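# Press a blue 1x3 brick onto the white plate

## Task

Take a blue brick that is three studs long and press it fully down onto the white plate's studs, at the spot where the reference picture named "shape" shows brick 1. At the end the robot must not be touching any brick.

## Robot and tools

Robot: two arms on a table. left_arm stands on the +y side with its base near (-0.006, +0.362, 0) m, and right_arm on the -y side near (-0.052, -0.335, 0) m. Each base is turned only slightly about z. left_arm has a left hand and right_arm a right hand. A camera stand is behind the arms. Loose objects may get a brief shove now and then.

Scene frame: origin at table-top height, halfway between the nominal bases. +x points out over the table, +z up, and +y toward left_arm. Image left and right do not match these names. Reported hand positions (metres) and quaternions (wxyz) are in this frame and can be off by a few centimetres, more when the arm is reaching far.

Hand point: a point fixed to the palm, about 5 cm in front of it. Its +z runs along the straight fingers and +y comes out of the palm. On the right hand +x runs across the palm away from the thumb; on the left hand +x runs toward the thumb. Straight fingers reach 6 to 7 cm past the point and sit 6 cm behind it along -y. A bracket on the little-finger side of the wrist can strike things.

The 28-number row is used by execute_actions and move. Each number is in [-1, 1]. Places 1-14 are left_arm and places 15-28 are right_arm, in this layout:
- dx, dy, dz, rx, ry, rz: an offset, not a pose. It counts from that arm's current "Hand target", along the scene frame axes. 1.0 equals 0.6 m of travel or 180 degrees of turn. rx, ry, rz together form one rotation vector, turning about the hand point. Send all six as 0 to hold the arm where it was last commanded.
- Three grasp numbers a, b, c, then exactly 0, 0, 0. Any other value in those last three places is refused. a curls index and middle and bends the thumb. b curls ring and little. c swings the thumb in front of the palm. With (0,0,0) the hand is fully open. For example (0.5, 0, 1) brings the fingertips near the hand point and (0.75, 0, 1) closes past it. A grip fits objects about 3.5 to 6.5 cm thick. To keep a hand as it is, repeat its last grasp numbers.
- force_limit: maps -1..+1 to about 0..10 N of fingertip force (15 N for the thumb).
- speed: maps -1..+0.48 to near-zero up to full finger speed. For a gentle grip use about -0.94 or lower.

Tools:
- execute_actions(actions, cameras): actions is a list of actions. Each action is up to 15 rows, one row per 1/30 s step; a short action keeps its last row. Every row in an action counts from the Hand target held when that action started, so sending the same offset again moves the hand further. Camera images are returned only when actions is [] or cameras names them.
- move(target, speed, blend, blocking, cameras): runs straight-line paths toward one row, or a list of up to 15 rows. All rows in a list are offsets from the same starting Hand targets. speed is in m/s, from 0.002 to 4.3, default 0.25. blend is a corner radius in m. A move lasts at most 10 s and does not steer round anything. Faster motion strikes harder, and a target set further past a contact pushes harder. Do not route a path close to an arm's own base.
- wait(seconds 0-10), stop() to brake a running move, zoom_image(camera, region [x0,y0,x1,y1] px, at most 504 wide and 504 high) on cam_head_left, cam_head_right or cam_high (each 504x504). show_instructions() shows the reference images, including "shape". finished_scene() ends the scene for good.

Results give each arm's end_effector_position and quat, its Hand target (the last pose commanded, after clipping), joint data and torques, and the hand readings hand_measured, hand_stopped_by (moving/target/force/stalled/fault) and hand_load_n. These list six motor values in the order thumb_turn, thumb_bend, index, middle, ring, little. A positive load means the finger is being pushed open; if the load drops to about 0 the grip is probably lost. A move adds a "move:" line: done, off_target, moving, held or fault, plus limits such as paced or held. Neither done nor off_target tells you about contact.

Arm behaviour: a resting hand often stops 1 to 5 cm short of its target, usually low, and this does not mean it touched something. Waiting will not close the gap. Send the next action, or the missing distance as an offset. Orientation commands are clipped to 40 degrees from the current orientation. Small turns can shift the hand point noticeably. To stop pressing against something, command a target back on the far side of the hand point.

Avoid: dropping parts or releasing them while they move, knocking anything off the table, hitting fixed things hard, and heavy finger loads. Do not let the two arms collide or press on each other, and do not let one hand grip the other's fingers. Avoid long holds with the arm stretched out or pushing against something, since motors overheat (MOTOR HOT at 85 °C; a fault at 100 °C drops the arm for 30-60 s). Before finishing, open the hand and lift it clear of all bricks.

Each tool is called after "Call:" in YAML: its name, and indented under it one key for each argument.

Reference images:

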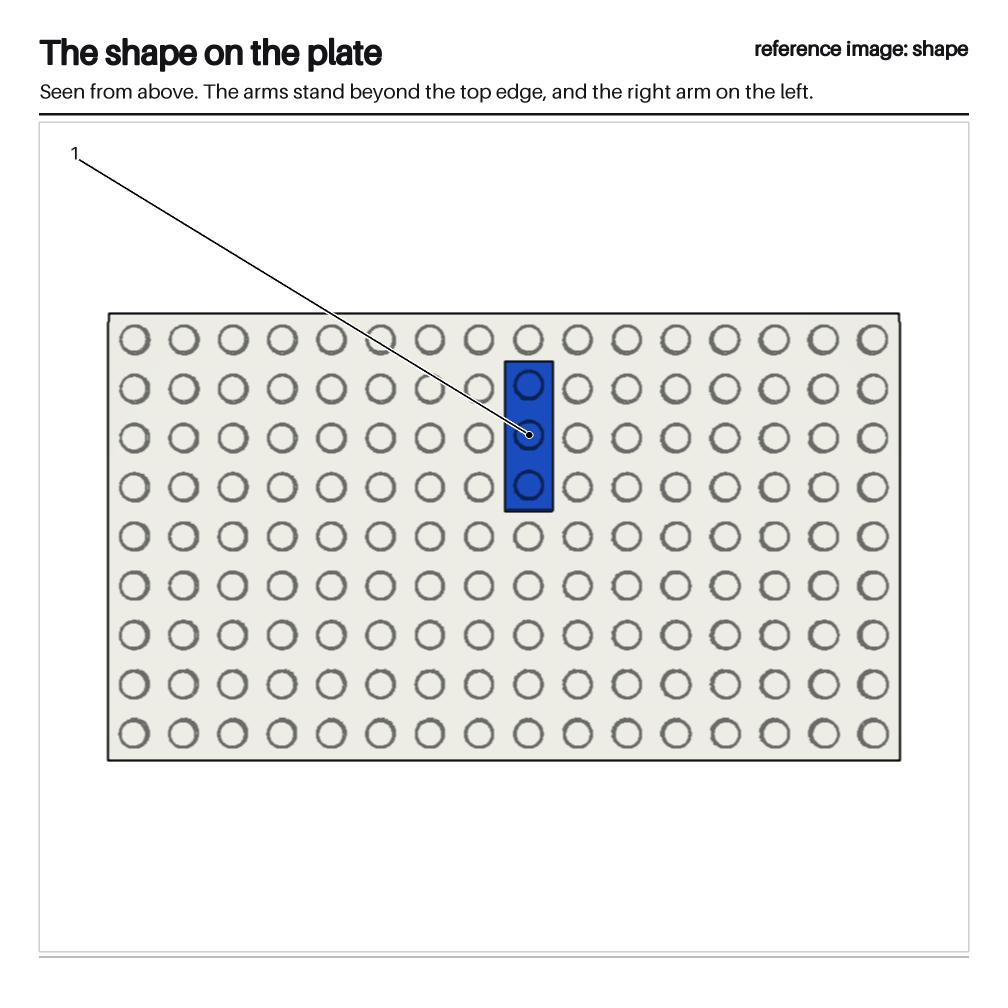

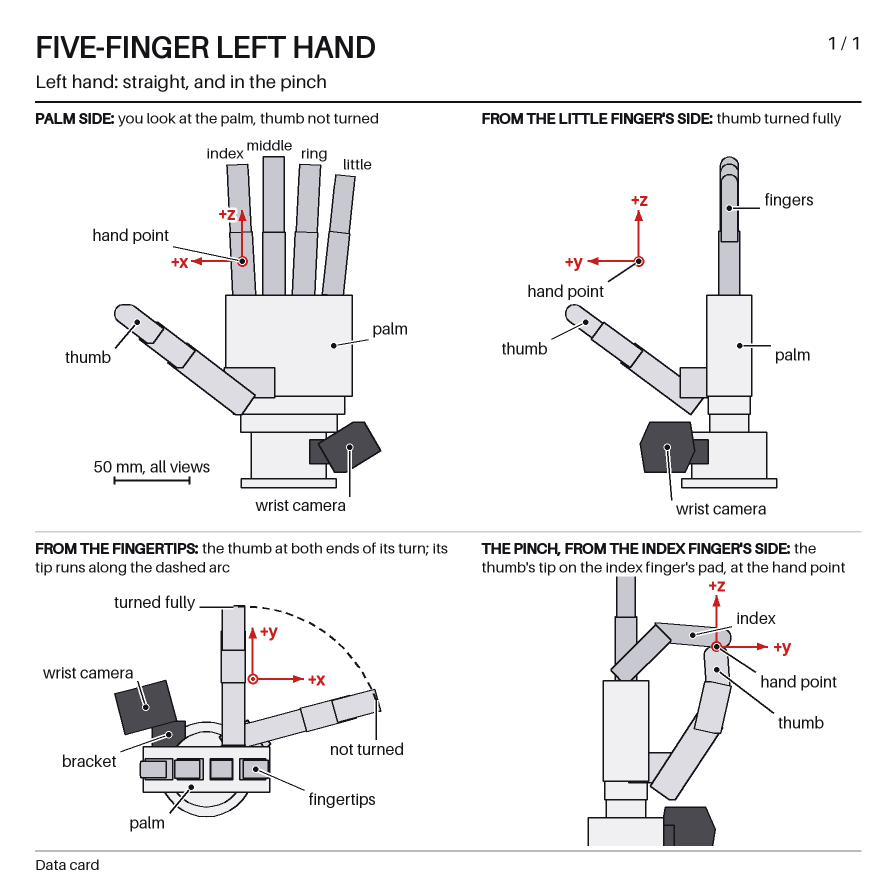

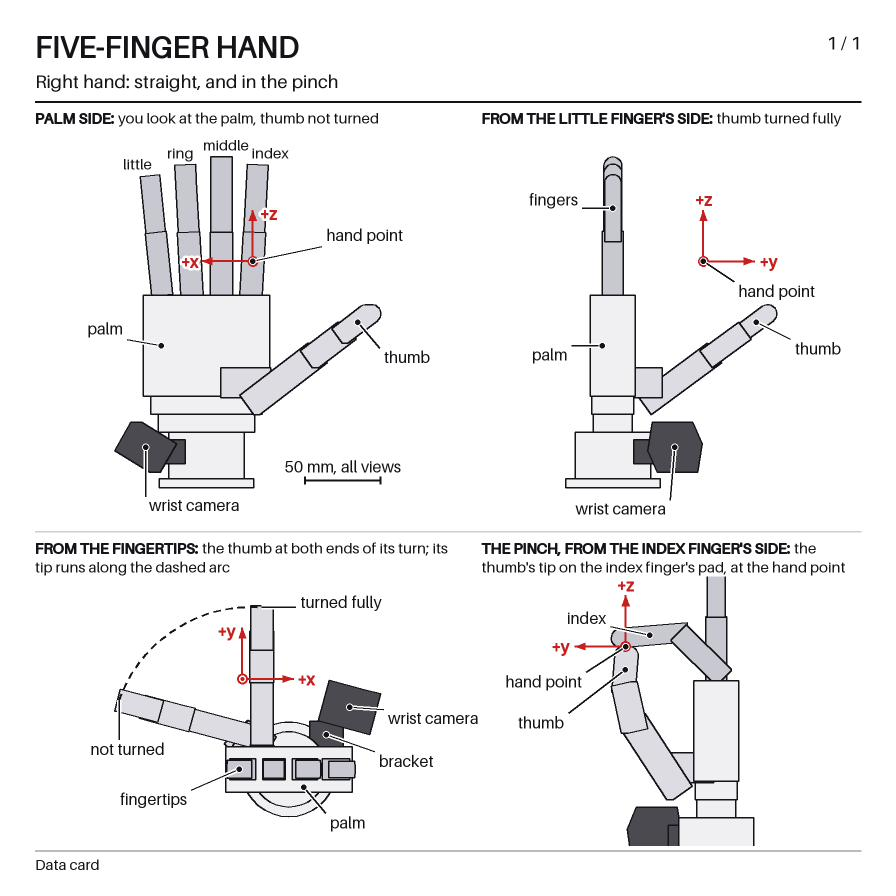

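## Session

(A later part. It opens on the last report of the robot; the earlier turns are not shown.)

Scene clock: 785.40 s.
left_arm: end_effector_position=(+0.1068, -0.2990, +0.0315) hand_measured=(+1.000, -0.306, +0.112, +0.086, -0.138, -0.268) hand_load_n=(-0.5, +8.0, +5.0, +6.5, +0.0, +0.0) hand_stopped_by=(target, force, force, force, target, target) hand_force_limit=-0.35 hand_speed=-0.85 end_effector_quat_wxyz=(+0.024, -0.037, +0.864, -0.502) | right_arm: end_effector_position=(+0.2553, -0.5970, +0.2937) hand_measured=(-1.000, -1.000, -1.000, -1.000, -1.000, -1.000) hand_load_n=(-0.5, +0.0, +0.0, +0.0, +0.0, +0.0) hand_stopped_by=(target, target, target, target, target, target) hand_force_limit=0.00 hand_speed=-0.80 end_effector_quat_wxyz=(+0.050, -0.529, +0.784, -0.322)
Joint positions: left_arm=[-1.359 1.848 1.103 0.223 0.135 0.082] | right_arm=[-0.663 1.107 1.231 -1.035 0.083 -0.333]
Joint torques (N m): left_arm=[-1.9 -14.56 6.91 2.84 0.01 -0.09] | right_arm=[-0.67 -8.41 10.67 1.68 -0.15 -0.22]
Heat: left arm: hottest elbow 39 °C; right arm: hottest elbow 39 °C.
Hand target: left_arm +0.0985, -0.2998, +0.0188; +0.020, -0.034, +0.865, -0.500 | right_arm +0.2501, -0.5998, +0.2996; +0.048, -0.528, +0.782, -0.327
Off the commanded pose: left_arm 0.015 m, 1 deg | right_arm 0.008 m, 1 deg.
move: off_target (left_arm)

Call:
wait:
  seconds: 0
  cameras: ["cam_head_left","cam_head_right","cam_high"]

Call:
zoom_image:
  camera: "cam_head_left"
  region: [352, 352, 402, 384]

Call:
zoom_image:
  camera: "cam_head_right"
  region: [356, 360, 412, 396]

Call:
zoom_image:
  camera: "cam_high"
  region: [190, 150, 220, 180]

Scene clock: 789.50 s.
left_arm: end_effector_position=(+0.1068, -0.2990, +0.0315) hand_measured=(+1.000, -0.306, +0.112, +0.086, -0.138, -0.268) hand_load_n=(-0.5, +8.0, +5.0, +6.5, +0.0, +0.0) hand_stopped_by=(target, force, force, force, target, target) hand_force_limit=-0.35 hand_speed=-0.85 end_effector_quat_wxyz=(+0.024, -0.037, +0.864, -0.502) | right_arm: end_effector_position=(+0.2553, -0.5970, +0.2937) hand_measured=(-1.000, -1.000, -1.000, -1.000, -1.000, -1.000) hand_load_n=(+0.0, +0.0, +0.0, +0.0, +0.0, +0.0) hand_stopped_by=(target, target, target, target, target, target) hand_force_limit=0.00 hand_speed=-0.80 end_effector_quat_wxyz=(+0.050, -0.529, +0.784, -0.322)
Joint positions: left_arm=[-1.359 1.848 1.103 0.223 0.135 0.082] | right_arm=[-0.663 1.107 1.231 -1.035 0.083 -0.333]
Joint torques (N m): left_arm=[-1.9 -14.62 6.91 2.88 0.01 -0.09] | right_arm=[-0.56 -7.88 10.65 1.73 -0.17 -0.24]
Heat: left arm: hottest elbow 39 °C; right arm: hottest elbow 39 °C.
Hand target: left_arm +0.0985, -0.2998, +0.0188; +0.020, -0.034, +0.865, -0.500 | right_arm +0.2501, -0.5998, +0.2996; +0.048, -0.528, +0.782, -0.327
Off the commanded pose: left_arm 0.015 m, 1 deg | right_arm 0.008 m, 1 deg.

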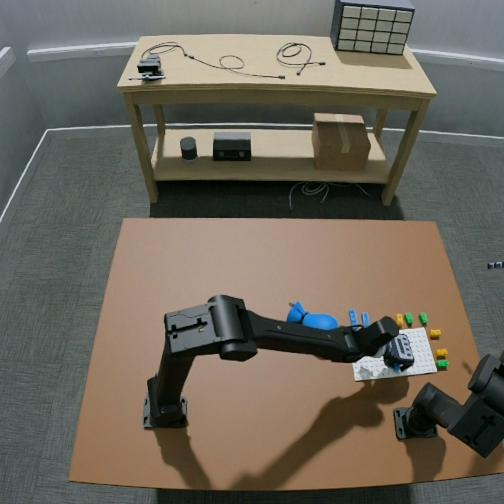

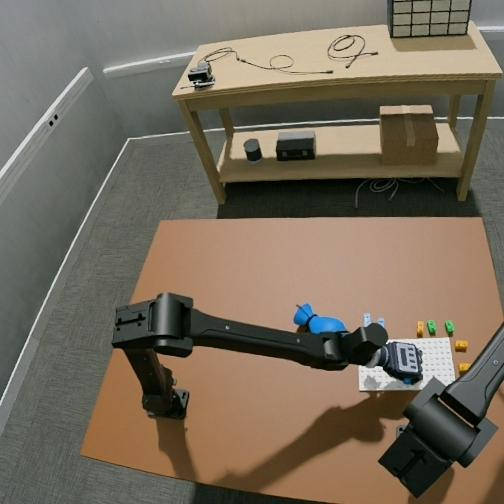

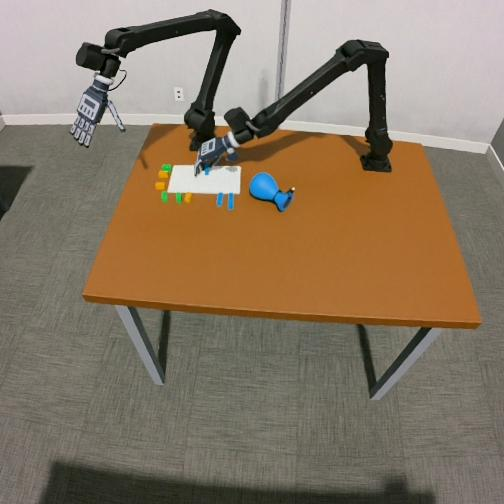

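Scaled by 10.080.

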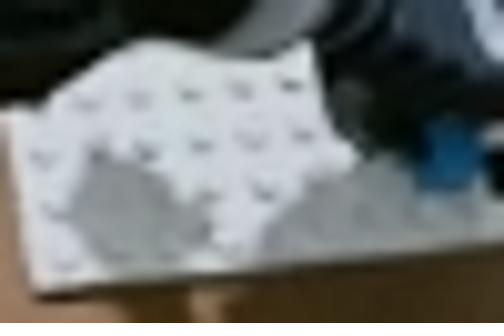

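Scaled by 9.000.

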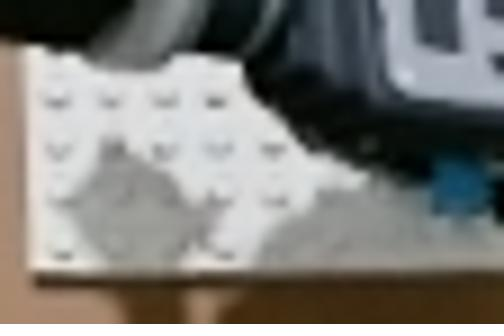

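Scaled by 16.800.

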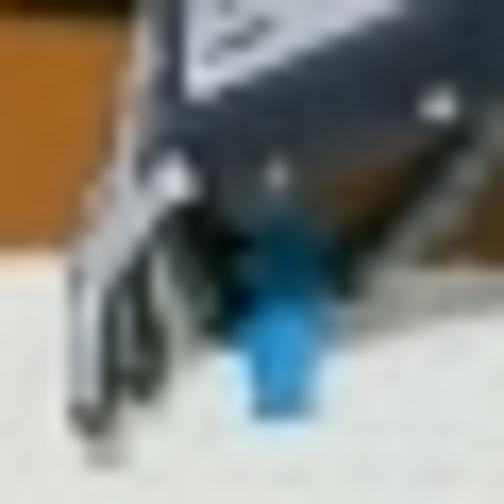

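Call:
move:
  target:
    - [0.0,0.005,0.028,0,0,0,0.68,0.4,1,0,0,0,-0.35,-0.85,0,0,0,0,0,0,0,0,0,0,0,0,0,-0.8]
  speed: 0.04

Scene clock: 794.27 s.
left_arm: end_effector_position=(+0.1068, -0.2990, +0.0315) hand_measured=(+1.000, -0.306, +0.112, +0.086, -0.138, -0.268) hand_load_n=(-0.5, +8.0, +5.0, +6.5, +0.0, +0.0) hand_stopped_by=(target, force, force, force, target, target) hand_force_limit=-0.35 hand_speed=-0.85 end_effector_quat_wxyz=(+0.024, -0.037, +0.864, -0.502) | right_arm: end_effector_position=(+0.2553, -0.5970, +0.2937) hand_measured=(-1.000, -1.000, -1.000, -1.000, -1.000, -1.000) hand_load_n=(+0.0, +0.0, +0.0, +0.0, +0.0, +0.0) hand_stopped_by=(target, target, target, target, target, target) hand_force_limit=0.00 hand_speed=-0.80 end_effector_quat_wxyz=(+0.050, -0.529, +0.784, -0.322)
Joint positions: left_arm=[-1.359 1.848 1.103 0.223 0.135 0.082] | right_arm=[-0.663 1.107 1.231 -1.035 0.083 -0.333]
Joint velocities: left_arm=[-0.034 0.005 0.007 -0.046 0.007 0.007] | right_arm=[within noise]
Joint torques (N m): left_arm=[-1.73 -17.44 7.04 1.25 0.06 -0.09] | right_arm=[-0.85 -8.35 10.63 1.61 -0.14 -0.24]
Heat: left arm: hottest elbow 38 °C; right arm: hottest elbow 39 °C.
Hand target: left_arm +0.0985, -0.2967, +0.0356; +0.020, -0.034, +0.865, -0.500 | right_arm +0.2501, -0.5998, +0.2996; +0.048, -0.528, +0.782, -0.327
Off the commanded pose: left_arm 0.009 m, 1 deg | right_arm 0.008 m, 1 deg.
move: done

Call:
move:
  target:
    - [0.0,0.006,0.022,0,0,0,0.68,0.4,1,0,0,0,-0.35,-0.85,0,0,0,0,0,0,0,0,0,0,0,0,0,-0.8]
  speed: 0.04

Scene clock: 797.40 s.
left_arm: end_effector_position=(+0.1057, -0.2950, +0.0409) hand_measured=(+1.000, -0.306, +0.112, +0.086, -0.138, -0.268) hand_load_n=(+0.0, +8.5, +5.0, +6.5, +0.0, +0.0) hand_stopped_by=(target, force, force, force, target, target) hand_force_limit=-0.35 hand_speed=-0.85 end_effector_quat_wxyz=(+0.023, -0.038, +0.866, -0.498) | right_arm: end_effector_position=(+0.2553, -0.5970, +0.2937) hand_measured=(-1.000, -1.000, -1.000, -1.000, -1.000, -1.000) hand_load_n=(+0.0, +0.0, +0.0, +0.0, +0.0, +0.0) hand_stopped_by=(target, target, target, target, target, target) hand_force_limit=0.00 hand_speed=-0.80 end_effector_quat_wxyz=(+0.050, -0.529, +0.784, -0.322)
Joint positions: left_arm=[-1.359 1.823 1.102 0.19 0.135 0.082] | right_arm=[-0.663 1.107 1.231 -1.035 0.083 -0.333]
Joint torques (N m): left_arm=[-1.61 -18.32 7.1 1.43 0.1 -0.08] | right_arm=[-0.62 -8.29 10.65 1.55 -0.15 -0.25]
Heat: left arm: hottest elbow 38 °C; right arm: hottest elbow 39 °C.
Hand target: left_arm +0.0985, -0.2930, +0.0486; +0.020, -0.034, +0.865, -0.499 | right_arm +0.2501, -0.5998, +0.2996; +0.048, -0.528, +0.782, -0.327
Off the commanded pose: left_arm 0.011 m, 1 deg | right_arm 0.008 m, 1 deg.
move: off_target (left_arm)

Call:
move:
  target:
    - [0.0,-0.004,-0.0265,0,0,0,0.68,0.4,1,0,0,0,-0.35,-0.85,0,0,0,0,0,0,0,0,0,0,0,0,0,-0.8]
  speed: 0.04
  cameras: ["cam_head_left","cam_head_right","cam_high"]

Call:
zoom_image:
  camera: "cam_head_left"
  region: [352, 352, 402, 384]

Call:
zoom_image:
  camera: "cam_head_right"
  region: [356, 360, 412, 396]

Call:
zoom_image:
  camera: "cam_high"
  region: [190, 150, 220, 180]

Scene clock: 809.17 s.
left_arm: end_effector_position=(+0.1054, -0.2935, +0.0394) hand_measured=(+1.000, -0.306, +0.112, +0.086, -0.138, -0.268) hand_load_n=(+0.0, +8.5, +5.0, +6.5, +0.0, +0.0) hand_stopped_by=(target, force, force, force, target, target) hand_force_limit=-0.35 hand_speed=-0.85 end_effector_quat_wxyz=(+0.023, -0.038, +0.867, -0.497) | right_arm: end_effector_position=(+0.2553, -0.5970, +0.2937) hand_measured=(-1.000, -1.000, -1.000, -1.000, -1.000, -1.000) hand_load_n=(+0.0, +0.0, +0.0, +0.0, +0.0, +0.0) hand_stopped_by=(target, target, target, target, target, target) hand_force_limit=0.00 hand_speed=-0.80 end_effector_quat_wxyz=(+0.050, -0.529, +0.784, -0.322)
Joint positions: left_arm=[-1.359 1.823 1.098 0.19 0.135 0.082] | right_arm=[-0.663 1.107 1.231 -1.035 0.083 -0.333]
Joint torques (N m): left_arm=[-1.73 -15.09 7.02 2.99 0.07 -0.08] | right_arm=[-0.38 -7.82 10.62 1.66 -0.14 -0.24]
Heat: left arm: hottest elbow 39 °C; right arm: hottest elbow 39 °C.
Hand target: left_arm +0.0985, -0.2955, +0.0329; +0.020, -0.034, +0.865, -0.500 | right_arm +0.2501, -0.5998, +0.2996; +0.048, -0.528, +0.782, -0.327
Off the commanded pose: left_arm 0.010 m, 1 deg | right_arm 0.008 m, 1 deg.
move: done

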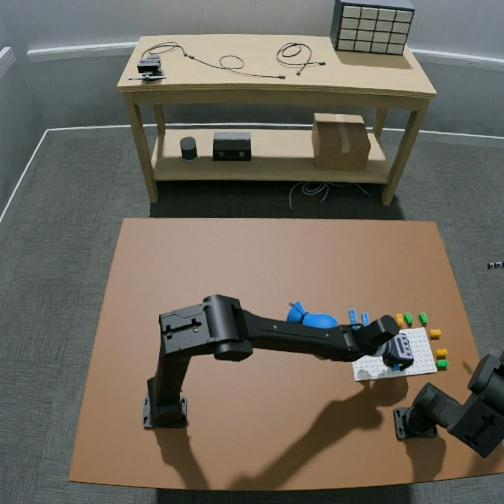

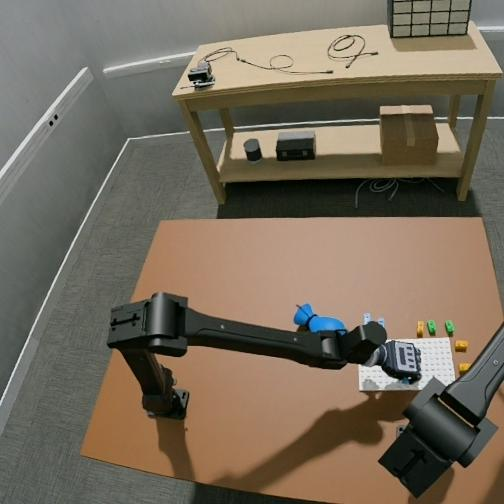

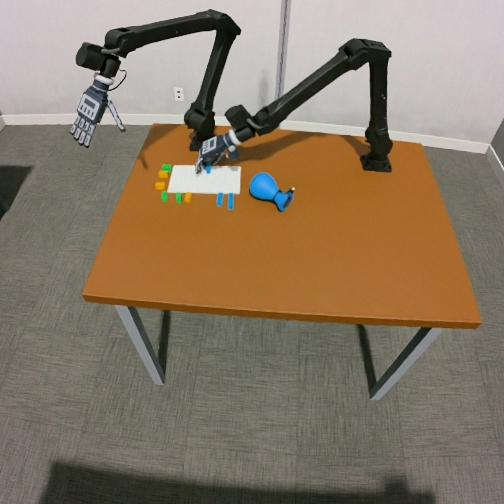

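Scaled by 10.080.

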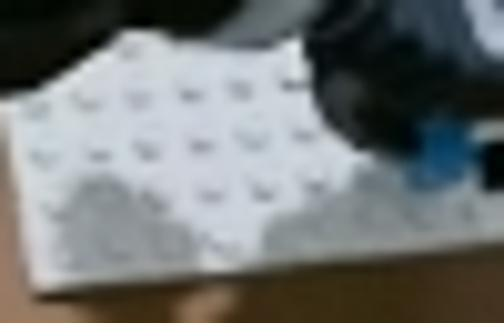

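Scaled by 9.000.

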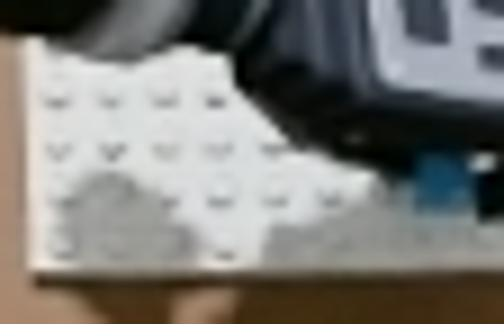

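Scaled by 16.800.

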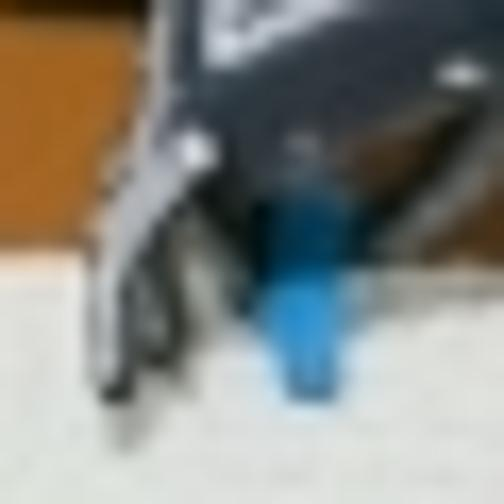

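Call:
move:
  target:
    - [-0.003,0.001,-0.014,0,0,0,0.68,0.4,1,0,0,0,-0.35,-0.85,0,0,0,0,0,0,0,0,0,0,0,0,0,-0.8]
  speed: 0.04

Scene clock: 814.33 s.
left_arm: end_effector_position=(+0.1046, -0.2919, +0.0317) hand_measured=(+1.000, -0.306, +0.112, +0.086, -0.138, -0.268) hand_load_n=(+0.0, +8.5, +5.0, +6.5, +0.0, +0.0) hand_stopped_by=(target, force, force, force, target, target) hand_force_limit=-0.35 hand_speed=-0.85 end_effector_quat_wxyz=(+0.023, -0.038, +0.866, -0.498) | right_arm: end_effector_position=(+0.2553, -0.5970, +0.2937) hand_measured=(-1.000, -1.000, -1.000, -1.000, -1.000, -1.000) hand_load_n=(-0.5, +0.0, +0.0, +0.0, +0.0, +0.0) hand_stopped_by=(target, target, target, target, target, target) hand_force_limit=0.00 hand_speed=-0.80 end_effector_quat_wxyz=(+0.050, -0.529, +0.784, -0.322)
Joint positions: left_arm=[-1.36 1.833 1.087 0.213 0.134 0.082] | right_arm=[-0.663 1.107 1.231 -1.035 0.083 -0.333]
Joint torques (N m): left_arm=[-1.9 -14.86 7.1 2.96 0.01 -0.1] | right_arm=[-0.62 -8.23 10.67 1.73 -0.13 -0.21]
Heat: left arm: hottest elbow 39 °C; right arm: hottest elbow 39 °C.
Hand target: left_arm +0.0968, -0.2948, +0.0243; +0.020, -0.035, +0.865, -0.499 | right_arm +0.2501, -0.5998, +0.2996; +0.048, -0.528, +0.782, -0.327
Off the commanded pose: left_arm 0.011 m, 1 deg | right_arm 0.008 m, 1 deg.
move: off_target (left_arm)

Call:
move:
  target:
    - [-0.001,0.0,-0.014,0,0,0,0.68,0.4,1,0,0,0,-0.35,-0.85,0,0,0,0,0,0,0,0,0,0,0,0,0,-0.8]
  speed: 0.03
  cameras: ["cam_head_left","cam_head_right","cam_high"]

Call:
zoom_image:
  camera: "cam_head_left"
  region: [352, 352, 402, 384]

Call:
zoom_image:
  camera: "cam_head_right"
  region: [356, 360, 412, 396]

Call:
zoom_image:
  camera: "cam_high"
  region: [190, 150, 220, 180]

Scene clock: 820.77 s.
left_arm: end_effector_position=(+0.1048, -0.2957, +0.0315) hand_measured=(+1.000, -0.306, +0.112, +0.086, -0.138, -0.268) hand_load_n=(-0.5, +8.0, +5.0, +6.5, +0.0, +0.0) hand_stopped_by=(target, force, force, force, target, target) hand_force_limit=-0.35 hand_speed=-0.85 end_effector_quat_wxyz=(+0.024, -0.036, +0.862, -0.505) | right_arm: end_effector_position=(+0.2553, -0.5970, +0.2937) hand_measured=(-1.000, -1.000, -1.000, -1.000, -1.000, -1.000) hand_load_n=(+0.0, +0.0, +0.0, +0.0, +0.0, +0.0) hand_stopped_by=(target, target, target, target, target, target) hand_force_limit=0.00 hand_speed=-0.80 end_effector_quat_wxyz=(+0.050, -0.529, +0.784, -0.322)
Joint positions: left_arm=[-1.361 1.841 1.087 0.237 0.134 0.082] | right_arm=[-0.663 1.107 1.231 -1.035 0.083 -0.333]
Joint torques (N m): left_arm=[-1.85 -14.33 6.68 2.88 -0.03 -0.1] | right_arm=[-0.67 -8.35 10.65 1.57 -0.15 -0.25]
Heat: left arm: hottest elbow 39 °C; right arm: hottest elbow 39 °C.
Hand target: left_arm +0.0961, -0.2948, +0.0161; +0.020, -0.034, +0.865, -0.500 | right_arm +0.2501, -0.5998, +0.2996; +0.048, -0.528, +0.782, -0.327
Off the commanded pose: left_arm 0.018 m, 1 deg | right_arm 0.008 m, 1 deg.
move: off_target (left_arm)

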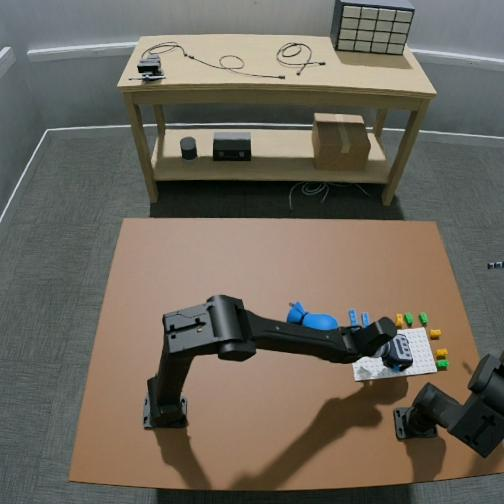

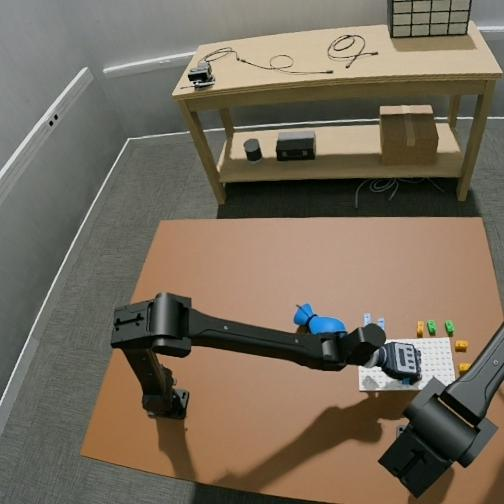

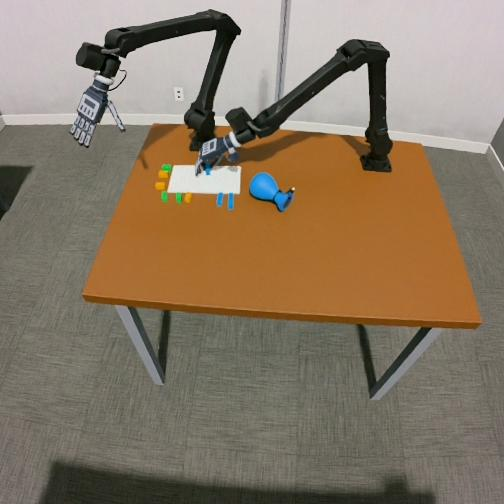

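Scaled by 10.080.

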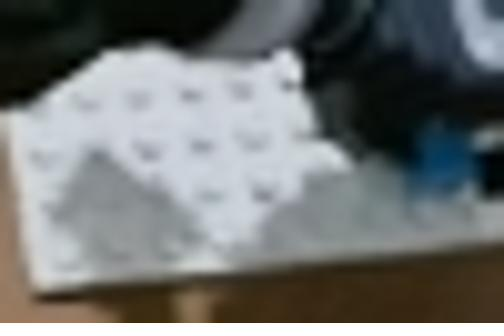

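Scaled by 9.000.

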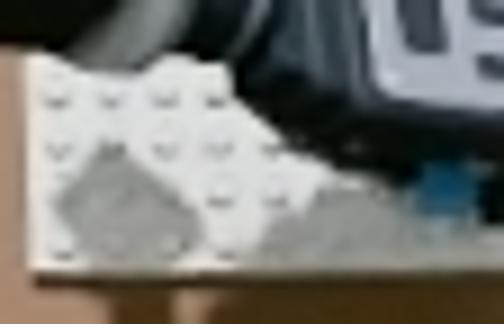

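Scaled by 16.800.

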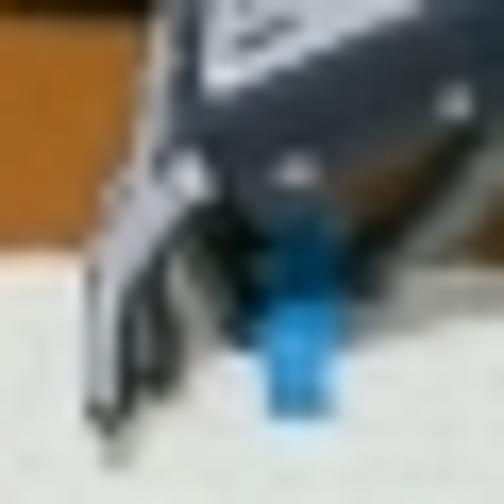

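Call:
move:
  target:
    - [-0.001,0.012,-0.02,0,0,0,0.68,0.4,1,0,0,0,-0.35,-0.85,0,0,0,0,0,0,0,0,0,0,0,0,0,-0.8]
  speed: 0.03

Scene clock: 832.37 s.
left_arm: end_effector_position=(+0.1045, -0.2946, +0.0304) hand_measured=(+1.000, -0.306, +0.112, +0.086, -0.138, -0.268) hand_load_n=(-0.5, +7.5, +5.0, +6.5, +0.0, +0.0) hand_stopped_by=(target, force, force, force, target, target) hand_force_limit=-0.35 hand_speed=-0.85 end_effector_quat_wxyz=(+0.027, -0.035, +0.856, -0.516) | right_arm: end_effector_position=(+0.2553, -0.5970, +0.2937) hand_measured=(-1.000, -1.000, -1.000, -1.000, -1.000, -1.000) hand_load_n=(+0.0, +0.0, +0.0, +0.0, +0.0, +0.0) hand_stopped_by=(target, target, target, target, target, target) hand_force_limit=0.00 hand_speed=-0.80 end_effector_quat_wxyz=(+0.050, -0.529, +0.784, -0.322)
Joint positions: left_arm=[-1.361 1.841 1.065 0.286 0.134 0.082] | right_arm=[-0.663 1.107 1.231 -1.035 0.083 -0.333]
Joint torques (N m): left_arm=[-1.67 -13.39 6.09 2.36 0.03 -0.09] | right_arm=[0.15 -8 10.77 1.68 -0.13 -0.21]
Heat: left arm: hottest elbow 39 °C; right arm: hottest elbow 39 °C.
Hand target: left_arm +0.0955, -0.2876, +0.0039; +0.020, -0.034, +0.865, -0.499 | right_arm +0.2501, -0.5998, +0.2996; +0.048, -0.528, +0.782, -0.327
Off the commanded pose: left_arm 0.029 m, 2 deg | right_arm 0.008 m, 1 deg.
move: off_target (left_arm)

Call:
move:
  target:
    - [0.0,-0.01,0.09,0.022,0,0,0.68,0.4,1,0,0,0,-0.35,-0.85,0,0,0,0,0,0,0,0,0,0,0,0,0,-0.8]
    - [0.0,-0.013,0.043,0.022,0,0,0.68,0.4,1,0,0,0,-0.35,-0.85,0,0,0,0,0,0,0,0,0,0,0,0,0,-0.8]
  speed: 0.05

Scene clock: 854.27 s.
left_arm: end_effector_position=(+0.0994, -0.2801, +0.0313) hand_measured=(+1.000, -0.306, +0.112, +0.086, -0.138, -0.268) hand_load_n=(+0.0, +8.5, +4.5, +6.5, +0.0, +0.0) hand_stopped_by=(target, force, force, force, target, target) hand_force_limit=-0.35 hand_speed=-0.85 end_effector_quat_wxyz=(+0.020, -0.042, +0.886, -0.462) | right_arm: end_effector_position=(+0.2553, -0.5970, +0.2937) hand_measured=(-1.000, -1.000, -1.000, -1.000, -1.000, -1.000) hand_load_n=(+0.0, +0.0, -0.5, +0.0, +0.0, +0.0) hand_stopped_by=(target, target, target, target, target, target) hand_force_limit=0.00 hand_speed=-0.80 end_effector_quat_wxyz=(+0.050, -0.529, +0.784, -0.322)
Joint positions: left_arm=[-1.367 1.812 1.107 0.09 0.121 0.082] | right_arm=[-0.663 1.107 1.231 -1.035 0.083 -0.333]
Joint torques (N m): left_arm=[-1.9 -13.51 9.65 2.62 -0.02 -0.01] | right_arm=[-0.21 -8.06 10.74 1.63 -0.16 -0.24]
Heat: left arm: hottest elbow 38 °C; right arm: hottest elbow 39 °C.
Hand target: left_arm +0.0954, -0.2955, +0.0298; +0.021, -0.034, +0.882, -0.469 | right_arm +0.2501, -0.5998, +0.2996; +0.048, -0.528, +0.782, -0.327
Off the commanded pose: left_arm 0.016 m, 1 deg | right_arm 0.008 m, 1 deg.
move: off_target (left_arm)

Call:
move:
  target:
    - [0.003,-0.015,0.03,-0.011,0,0,0.68,0.4,1,0,0,0,-0.35,-0.85,0,0,0,0,0,0,0,0,0,0,0,0,0,-0.8]
  speed: 0.05

Scene clock: 861.03 s.
left_arm: end_effector_position=(+0.0993, -0.2803, +0.0315) hand_measured=(+1.000, -0.306, +0.112, +0.086, -0.138, -0.268) hand_load_n=(+0.0, +8.0, +5.0, +6.5, +0.0, +0.0) hand_stopped_by=(target, force, force, force, target, target) hand_force_limit=-0.35 hand_speed=-0.85 end_effector_quat_wxyz=(+0.020, -0.041, +0.886, -0.462) | right_arm: end_effector_position=(+0.2553, -0.5970, +0.2937) hand_measured=(-1.000, -1.000, -1.000, -1.000, -1.000, -1.000) hand_load_n=(-0.5, +0.0, +0.0, +0.0, +0.0, +0.0) hand_stopped_by=(target, target, target, target, target, target) hand_force_limit=0.00 hand_speed=-0.80 end_effector_quat_wxyz=(+0.050, -0.529, +0.784, -0.322)
Joint positions: left_arm=[-1.367 1.812 1.107 0.091 0.122 0.082] | right_arm=[-0.663 1.107 1.231 -1.035 0.083 -0.333]
Joint torques (N m): left_arm=[-1.73 -15.03 10.66 2.73 0.14 -0.06] | right_arm=[-0.73 -8 10.65 1.7 -0.14 -0.22]
Heat: left arm: hottest elbow 38 °C; right arm: hottest elbow 39 °C.
Hand target: left_arm +0.0972, -0.3045, +0.0478; +0.021, -0.034, +0.874, -0.484 | right_arm +0.2501, -0.5998, +0.2996; +0.048, -0.528, +0.782, -0.327
Off the commanded pose: left_arm 0.029 m, 3 deg | right_arm 0.008 m, 1 deg.
move: off_target (left_arm)

Call:
move:
  target:
    - [0.003,-0.012,0.02,0,0,0,0.68,0.4,1,0,0,0,-0.35,-0.85,0,0,0,0,0,0,0,0,0,0,0,0,0,-0.8]
  speed: 0.05

Scene clock: 866.60 s.
left_arm: end_effector_position=(+0.1015, -0.2893, +0.0416) hand_measured=(+1.000, -0.306, +0.112, +0.086, -0.138, -0.268) hand_load_n=(-0.5, +8.5, +5.0, +6.5, +0.0, +0.0) hand_stopped_by=(target, force, force, force, target, target) hand_force_limit=-0.35 hand_speed=-0.85 end_effector_quat_wxyz=(+0.022, -0.041, +0.881, -0.470) | right_arm: end_effector_position=(+0.2553, -0.5970, +0.2937) hand_measured=(-1.000, -1.000, -1.000, -1.000, -1.000, -1.000) hand_load_n=(+0.0, +0.0, +0.0, -0.5, +0.0, +0.0) hand_stopped_by=(target, target, target, target, target, target) hand_force_limit=0.00 hand_speed=-0.80 end_effector_quat_wxyz=(+0.050, -0.529, +0.784, -0.322)
Joint positions: left_arm=[-1.367 1.812 1.13 0.085 0.122 0.082] | right_arm=[-0.663 1.107 1.231 -1.035 0.083 -0.333]
Joint torques (N m): left_arm=[-1.73 -15.5 11.54 1.4 0.15 -0.06] | right_arm=[-0.97 -8.29 10.69 1.74 -0.15 -0.25]
Heat: left arm: hottest elbow 38 °C; right arm: hottest elbow 39 °C.
Hand target: left_arm +0.0991, -0.3117, +0.0598; +0.021, -0.034, +0.874, -0.484 | right_arm +0.2501, -0.5998, +0.2996; +0.048, -0.528, +0.782, -0.327
Off the commanded pose: left_arm 0.029 m, 2 deg | right_arm 0.008 m, 1 deg.
move: off_target (left_arm)

Call:
move:
  target:
    - [0.006,-0.003,-0.024,0,0,0,0.68,0.4,1,0,0,0,-0.35,-0.85,0,0,0,0,0,0,0,0,0,0,0,0,0,-0.8]
  speed: 0.05

Scene clock: 870.83 s.
left_arm: end_effector_position=(+0.1004, -0.2890, +0.0319) hand_measured=(+1.000, -0.306, +0.112, +0.086, -0.138, -0.268) hand_load_n=(+0.0, +8.5, +5.0, +6.5, +0.0, +0.0) hand_stopped_by=(target, force, force, force, target, target) hand_force_limit=-0.35 hand_speed=-0.85 end_effector_quat_wxyz=(+0.018, -0.040, +0.885, -0.464) | right_arm: end_effector_position=(+0.2553, -0.5970, +0.2937) hand_measured=(-1.000, -1.000, -1.000, -1.000, -1.000, -1.000) hand_load_n=(+0.0, +0.0, +0.0, +0.0, +0.0, +0.0) hand_stopped_by=(target, target, target, target, target, target) hand_force_limit=0.00 hand_speed=-0.80 end_effector_quat_wxyz=(+0.050, -0.529, +0.784, -0.322)
Joint positions: left_arm=[-1.367 1.829 1.133 0.087 0.127 0.082] | right_arm=[-0.663 1.107 1.231 -1.035 0.083 -0.333]
Joint torques (N m): left_arm=[-1.2 -14.86 11.06 2.65 0.14 -0.03] | right_arm=[-0.97 -8.64 10.69 1.59 -0.12 -0.21]
Heat: left arm: hottest elbow 39 °C; right arm: hottest elbow 39 °C.
Hand target: left_arm +0.1026, -0.3135, +0.0453; +0.021, -0.034, +0.874, -0.484 | right_arm +0.2501, -0.5998, +0.2996; +0.048, -0.528, +0.782, -0.327
Off the commanded pose: left_arm 0.028 m, 3 deg | right_arm 0.008 m, 1 deg.
move: off_target (left_arm)

Call:
wait:
  seconds: 0
  cameras: ["cam_head_left","cam_head_right","cam_high"]

Call:
zoom_image:
  camera: "cam_head_left"
  region: [352, 352, 402, 384]

Call:
zoom_image:
  camera: "cam_head_right"
  region: [356, 360, 412, 396]

Call:
zoom_image:
  camera: "cam_high"
  region: [190, 150, 220, 180]

Scene clock: 875.30 s.
left_arm: end_effector_position=(+0.1004, -0.2890, +0.0319) hand_measured=(+1.000, -0.306, +0.112, +0.086, -0.138, -0.268) hand_load_n=(+0.0, +9.0, +5.0, +6.5, +0.0, +0.0) hand_stopped_by=(target, force, force, force, target, target) hand_force_limit=-0.35 hand_speed=-0.85 end_effector_quat_wxyz=(+0.018, -0.040, +0.885, -0.464) | right_arm: end_effector_position=(+0.2553, -0.5970, +0.2937) hand_measured=(-1.000, -1.000, -1.000, -1.000, -1.000, -1.000) hand_load_n=(+0.0, +0.0, +0.0, +0.0, +0.0, +0.0) hand_stopped_by=(target, target, target, target, target, target) hand_force_limit=0.00 hand_speed=-0.80 end_effector_quat_wxyz=(+0.050, -0.529, +0.784, -0.322)
Joint positions: left_arm=[-1.367 1.829 1.133 0.087 0.127 0.082] | right_arm=[-0.663 1.107 1.231 -1.035 0.083 -0.333]
Joint torques (N m): left_arm=[-1.2 -14.74 11.06 2.65 0.14 -0.03] | right_arm=[-0.73 -8.35 10.63 1.72 -0.15 -0.23]
Heat: left arm: hottest elbow 40 °C; right arm: hottest elbow 39 °C.
Hand target: left_arm +0.1026, -0.3135, +0.0453; +0.021, -0.034, +0.874, -0.484 | right_arm +0.2501, -0.5998, +0.2996; +0.048, -0.528, +0.782, -0.327
Off the commanded pose: left_arm 0.028 m, 3 deg | right_arm 0.008 m, 1 deg.

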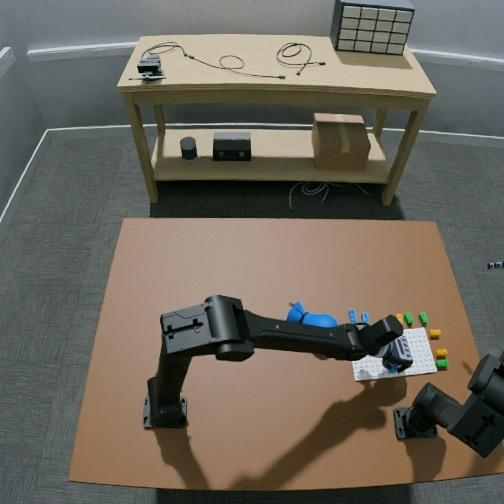

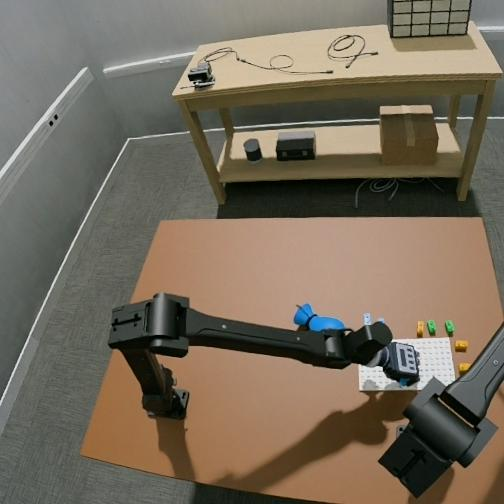

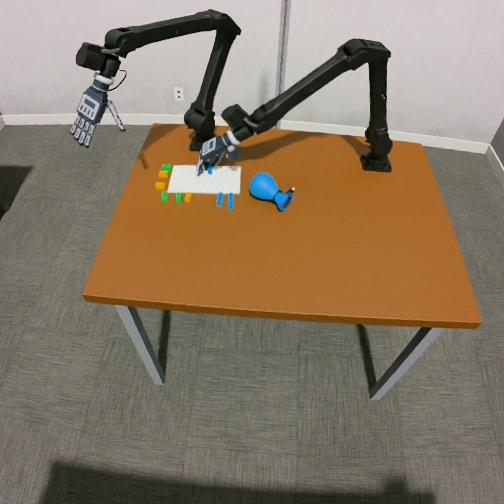

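Scaled by 10.080.

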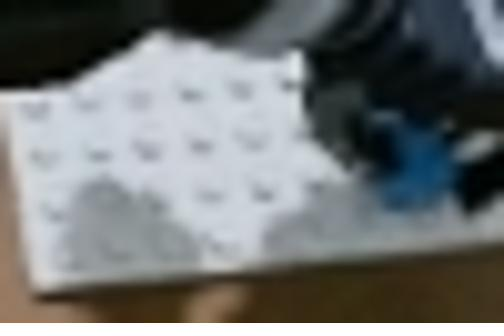

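Scaled by 9.000.

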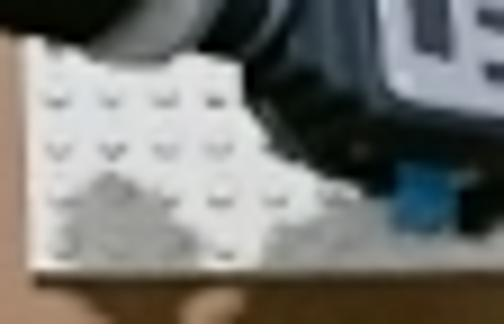

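Scaled by 16.800.

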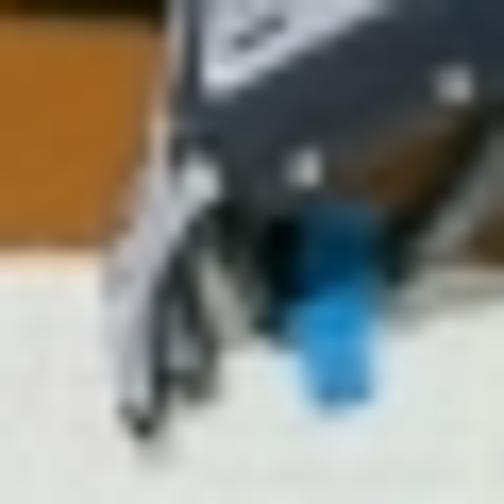

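Call:
move:
  target:
    - [0.032,-0.012,0.0,0,0,0,0.68,0.4,1,0,0,0,-0.35,-0.85,0,0,0,0,0,0,0,0,0,0,0,0,0,-0.8]
  speed: 0.05

Scene clock: 883.87 s.
left_arm: end_effector_position=(+0.1079, -0.2996, +0.0319) hand_measured=(+1.000, -0.306, +0.112, +0.086, -0.138, -0.268) hand_load_n=(+0.0, +8.5, +5.5, +6.5, +0.0, +0.0) hand_stopped_by=(target, force, force, force, target, target) hand_force_limit=-0.35 hand_speed=-0.85 end_effector_quat_wxyz=(+0.013, -0.037, +0.882, -0.469) | right_arm: end_effector_position=(+0.2553, -0.5970, +0.2937) hand_measured=(-1.000, -1.000, -1.000, -1.000, -1.000, -1.000) hand_load_n=(+0.0, +0.0, +0.0, +0.0, -0.5, -0.5) hand_stopped_by=(target, target, target, target, target, target) hand_force_limit=0.00 hand_speed=-0.80 end_effector_quat_wxyz=(+0.050, -0.529, +0.784, -0.322)
Joint positions: left_arm=[-1.353 1.855 1.167 0.087 0.151 0.089] | right_arm=[-0.663 1.107 1.231 -1.035 0.083 -0.333]
Joint torques (N m): left_arm=[0.44 -15.33 11.36 1.95 0.17 0.05] | right_arm=[-0.56 -8.41 10.54 1.62 -0.14 -0.21]
Heat: left arm: hottest elbow 42 °C; right arm: hottest elbow 39 °C.
Hand target: left_arm +0.1220, -0.3206, +0.0454; +0.021, -0.034, +0.874, -0.484 | right_arm +0.2501, -0.5998, +0.2996; +0.048, -0.528, +0.782, -0.327
Off the commanded pose: left_arm 0.029 m, 2 deg | right_arm 0.008 m, 1 deg.
move: off_target (left_arm)

Call:
move:
  target:
    - [0.0,0.0,0.06,0.0,0,0,0.68,0.4,1,0,0,0,-0.35,-0.85,0,0,0,0,0,0,0,0,0,0,0,0,0,-0.8]
    - [-0.0422,0.0407,-0.0307,-0.0117,0,0,0.68,0.4,1,0,0,0,-0.35,-0.85,0,0,0,0,0,0,0,0,0,0,0,0,0,-0.8]
  speed: 0.05
  cameras: ["cam_head_left","cam_head_right","cam_high"]

Call:
zoom_image:
  camera: "cam_head_left"
  region: [352, 352, 402, 384]

Call:
zoom_image:
  camera: "cam_head_right"
  region: [356, 360, 412, 396]

Call:
zoom_image:
  camera: "cam_high"
  region: [190, 150, 220, 180]

Scene clock: 914.50 s.
left_arm: end_effector_position=(+0.1055, -0.2934, +0.0316) hand_measured=(+1.000, -0.306, +0.112, +0.086, -0.138, -0.268) hand_load_n=(+0.0, +8.5, +5.0, +6.5, +0.0, +0.0) hand_stopped_by=(target, force, force, force, target, target) hand_force_limit=-0.35 hand_speed=-0.85 end_effector_quat_wxyz=(+0.025, -0.035, +0.866, -0.497) | right_arm: end_effector_position=(+0.2553, -0.5970, +0.2937) hand_measured=(-1.000, -1.000, -1.000, -1.000, -1.000, -1.000) hand_load_n=(+0.0, +0.0, +0.0, +0.0, +0.0, +0.0) hand_stopped_by=(target, target, target, target, target, target) hand_force_limit=0.00 hand_speed=-0.80 end_effector_quat_wxyz=(+0.050, -0.529, +0.784, -0.322)
Joint positions: left_arm=[-1.36 1.836 1.093 0.21 0.134 0.089] | right_arm=[-0.663 1.107 1.231 -1.035 0.083 -0.333]
Joint torques (N m): left_arm=[-1.96 -15.38 7.02 2.91 0.01 -0.16] | right_arm=[-0.79 -8.12 10.61 1.63 -0.14 -0.24]
Motor temperatures (°C): left_arm=[29 35 45 28 26 27] | right_arm=[28 34 39 27 28 28]
Heat: left arm: hottest elbow 45 °C; right arm: hottest elbow 39 °C.
Hand target: left_arm +0.0966, -0.2963, +0.0271; +0.020, -0.034, +0.865, -0.501 | right_arm +0.2501, -0.5998, +0.2996; +0.048, -0.528, +0.782, -0.327
Off the commanded pose: left_arm 0.010 m, 1 deg | right_arm 0.008 m, 1 deg.
move: done

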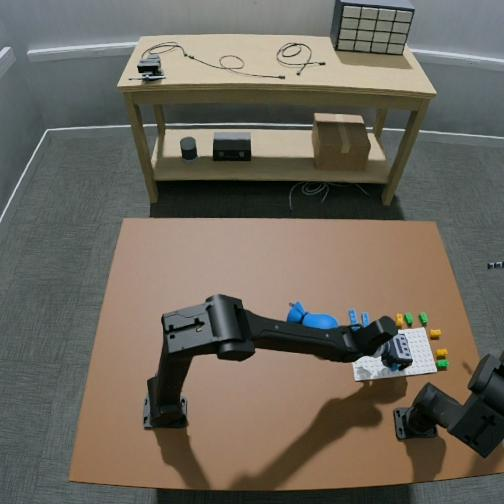

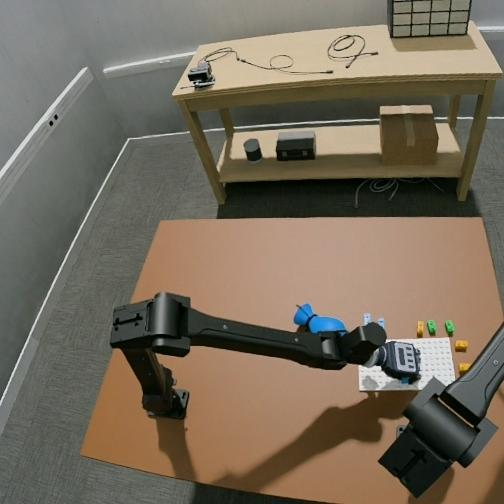

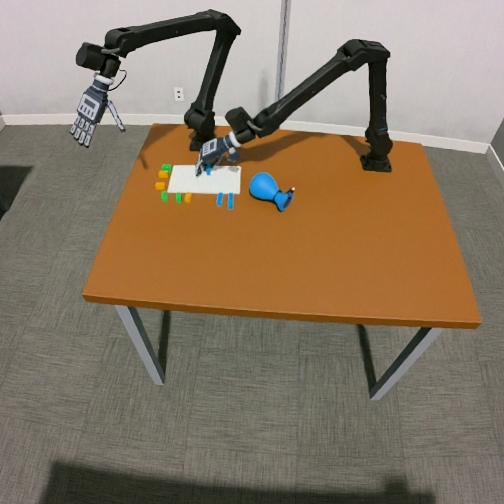

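Scaled by 10.080.

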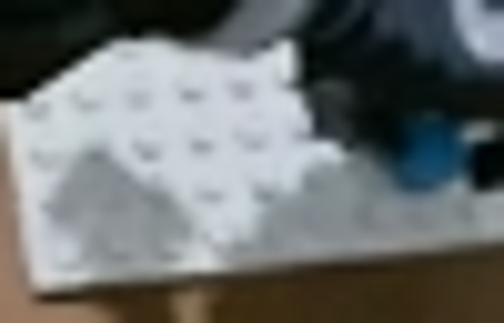

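Scaled by 9.000.

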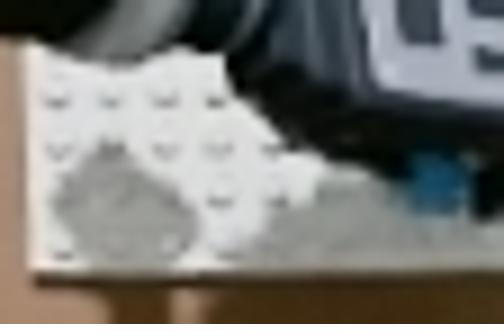

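Scaled by 16.800.

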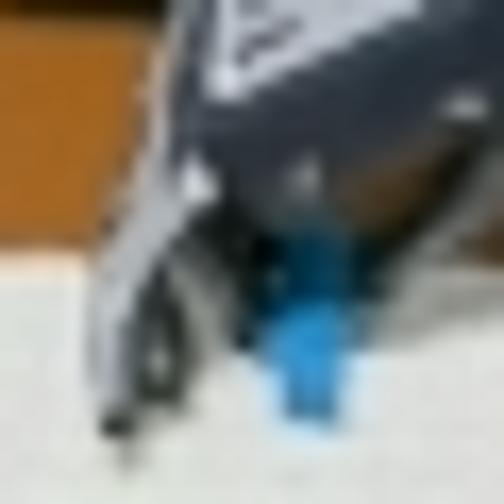

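Call:
move:
  target:
    - [-0.0045,-0.001,-0.009,0.0,0,0,0.68,0.4,1,0,0,0,-0.35,-0.85,0,0,0,0,0,0,0,0,0,0,0,0,0,-0.8]
  speed: 0.04

Scene clock: 918.50 s.
left_arm: end_effector_position=(+0.1040, -0.2945, +0.0314) hand_measured=(+1.000, -0.306, +0.112, +0.086, -0.138, -0.268) hand_load_n=(+0.0, +8.5, +5.0, +6.5, +0.0, +0.0) hand_stopped_by=(target, force, force, force, target, target) hand_force_limit=-0.35 hand_speed=-0.85 end_effector_quat_wxyz=(+0.027, -0.035, +0.865, -0.501) | right_arm: end_effector_position=(+0.2553, -0.5970, +0.2937) hand_measured=(-1.000, -1.000, -1.000, -1.000, -1.000, -1.000) hand_load_n=(+0.0, +0.0, +0.0, -0.5, +0.0, +0.0) hand_stopped_by=(target, target, target, target, target, target) hand_force_limit=0.00 hand_speed=-0.80 end_effector_quat_wxyz=(+0.050, -0.529, +0.784, -0.322)
Joint positions: left_arm=[-1.363 1.838 1.089 0.223 0.129 0.087] | right_arm=[-0.663 1.107 1.231 -1.035 0.083 -0.333]
Joint torques (N m): left_arm=[-2.08 -14.62 7.01 2.91 0.01 -0.17] | right_arm=[-0.15 -8.12 10.65 1.59 -0.11 -0.21]
Heat: left arm: hottest elbow 44 °C; right arm: hottest elbow 39 °C.
Hand target: left_arm +0.0940, -0.2968, +0.0216; +0.020, -0.035, +0.865, -0.500 | right_arm +0.2501, -0.5998, +0.2996; +0.048, -0.528, +0.782, -0.327
Off the commanded pose: left_arm 0.014 m, 1 deg | right_arm 0.008 m, 1 deg.
move: off_target (left_arm)


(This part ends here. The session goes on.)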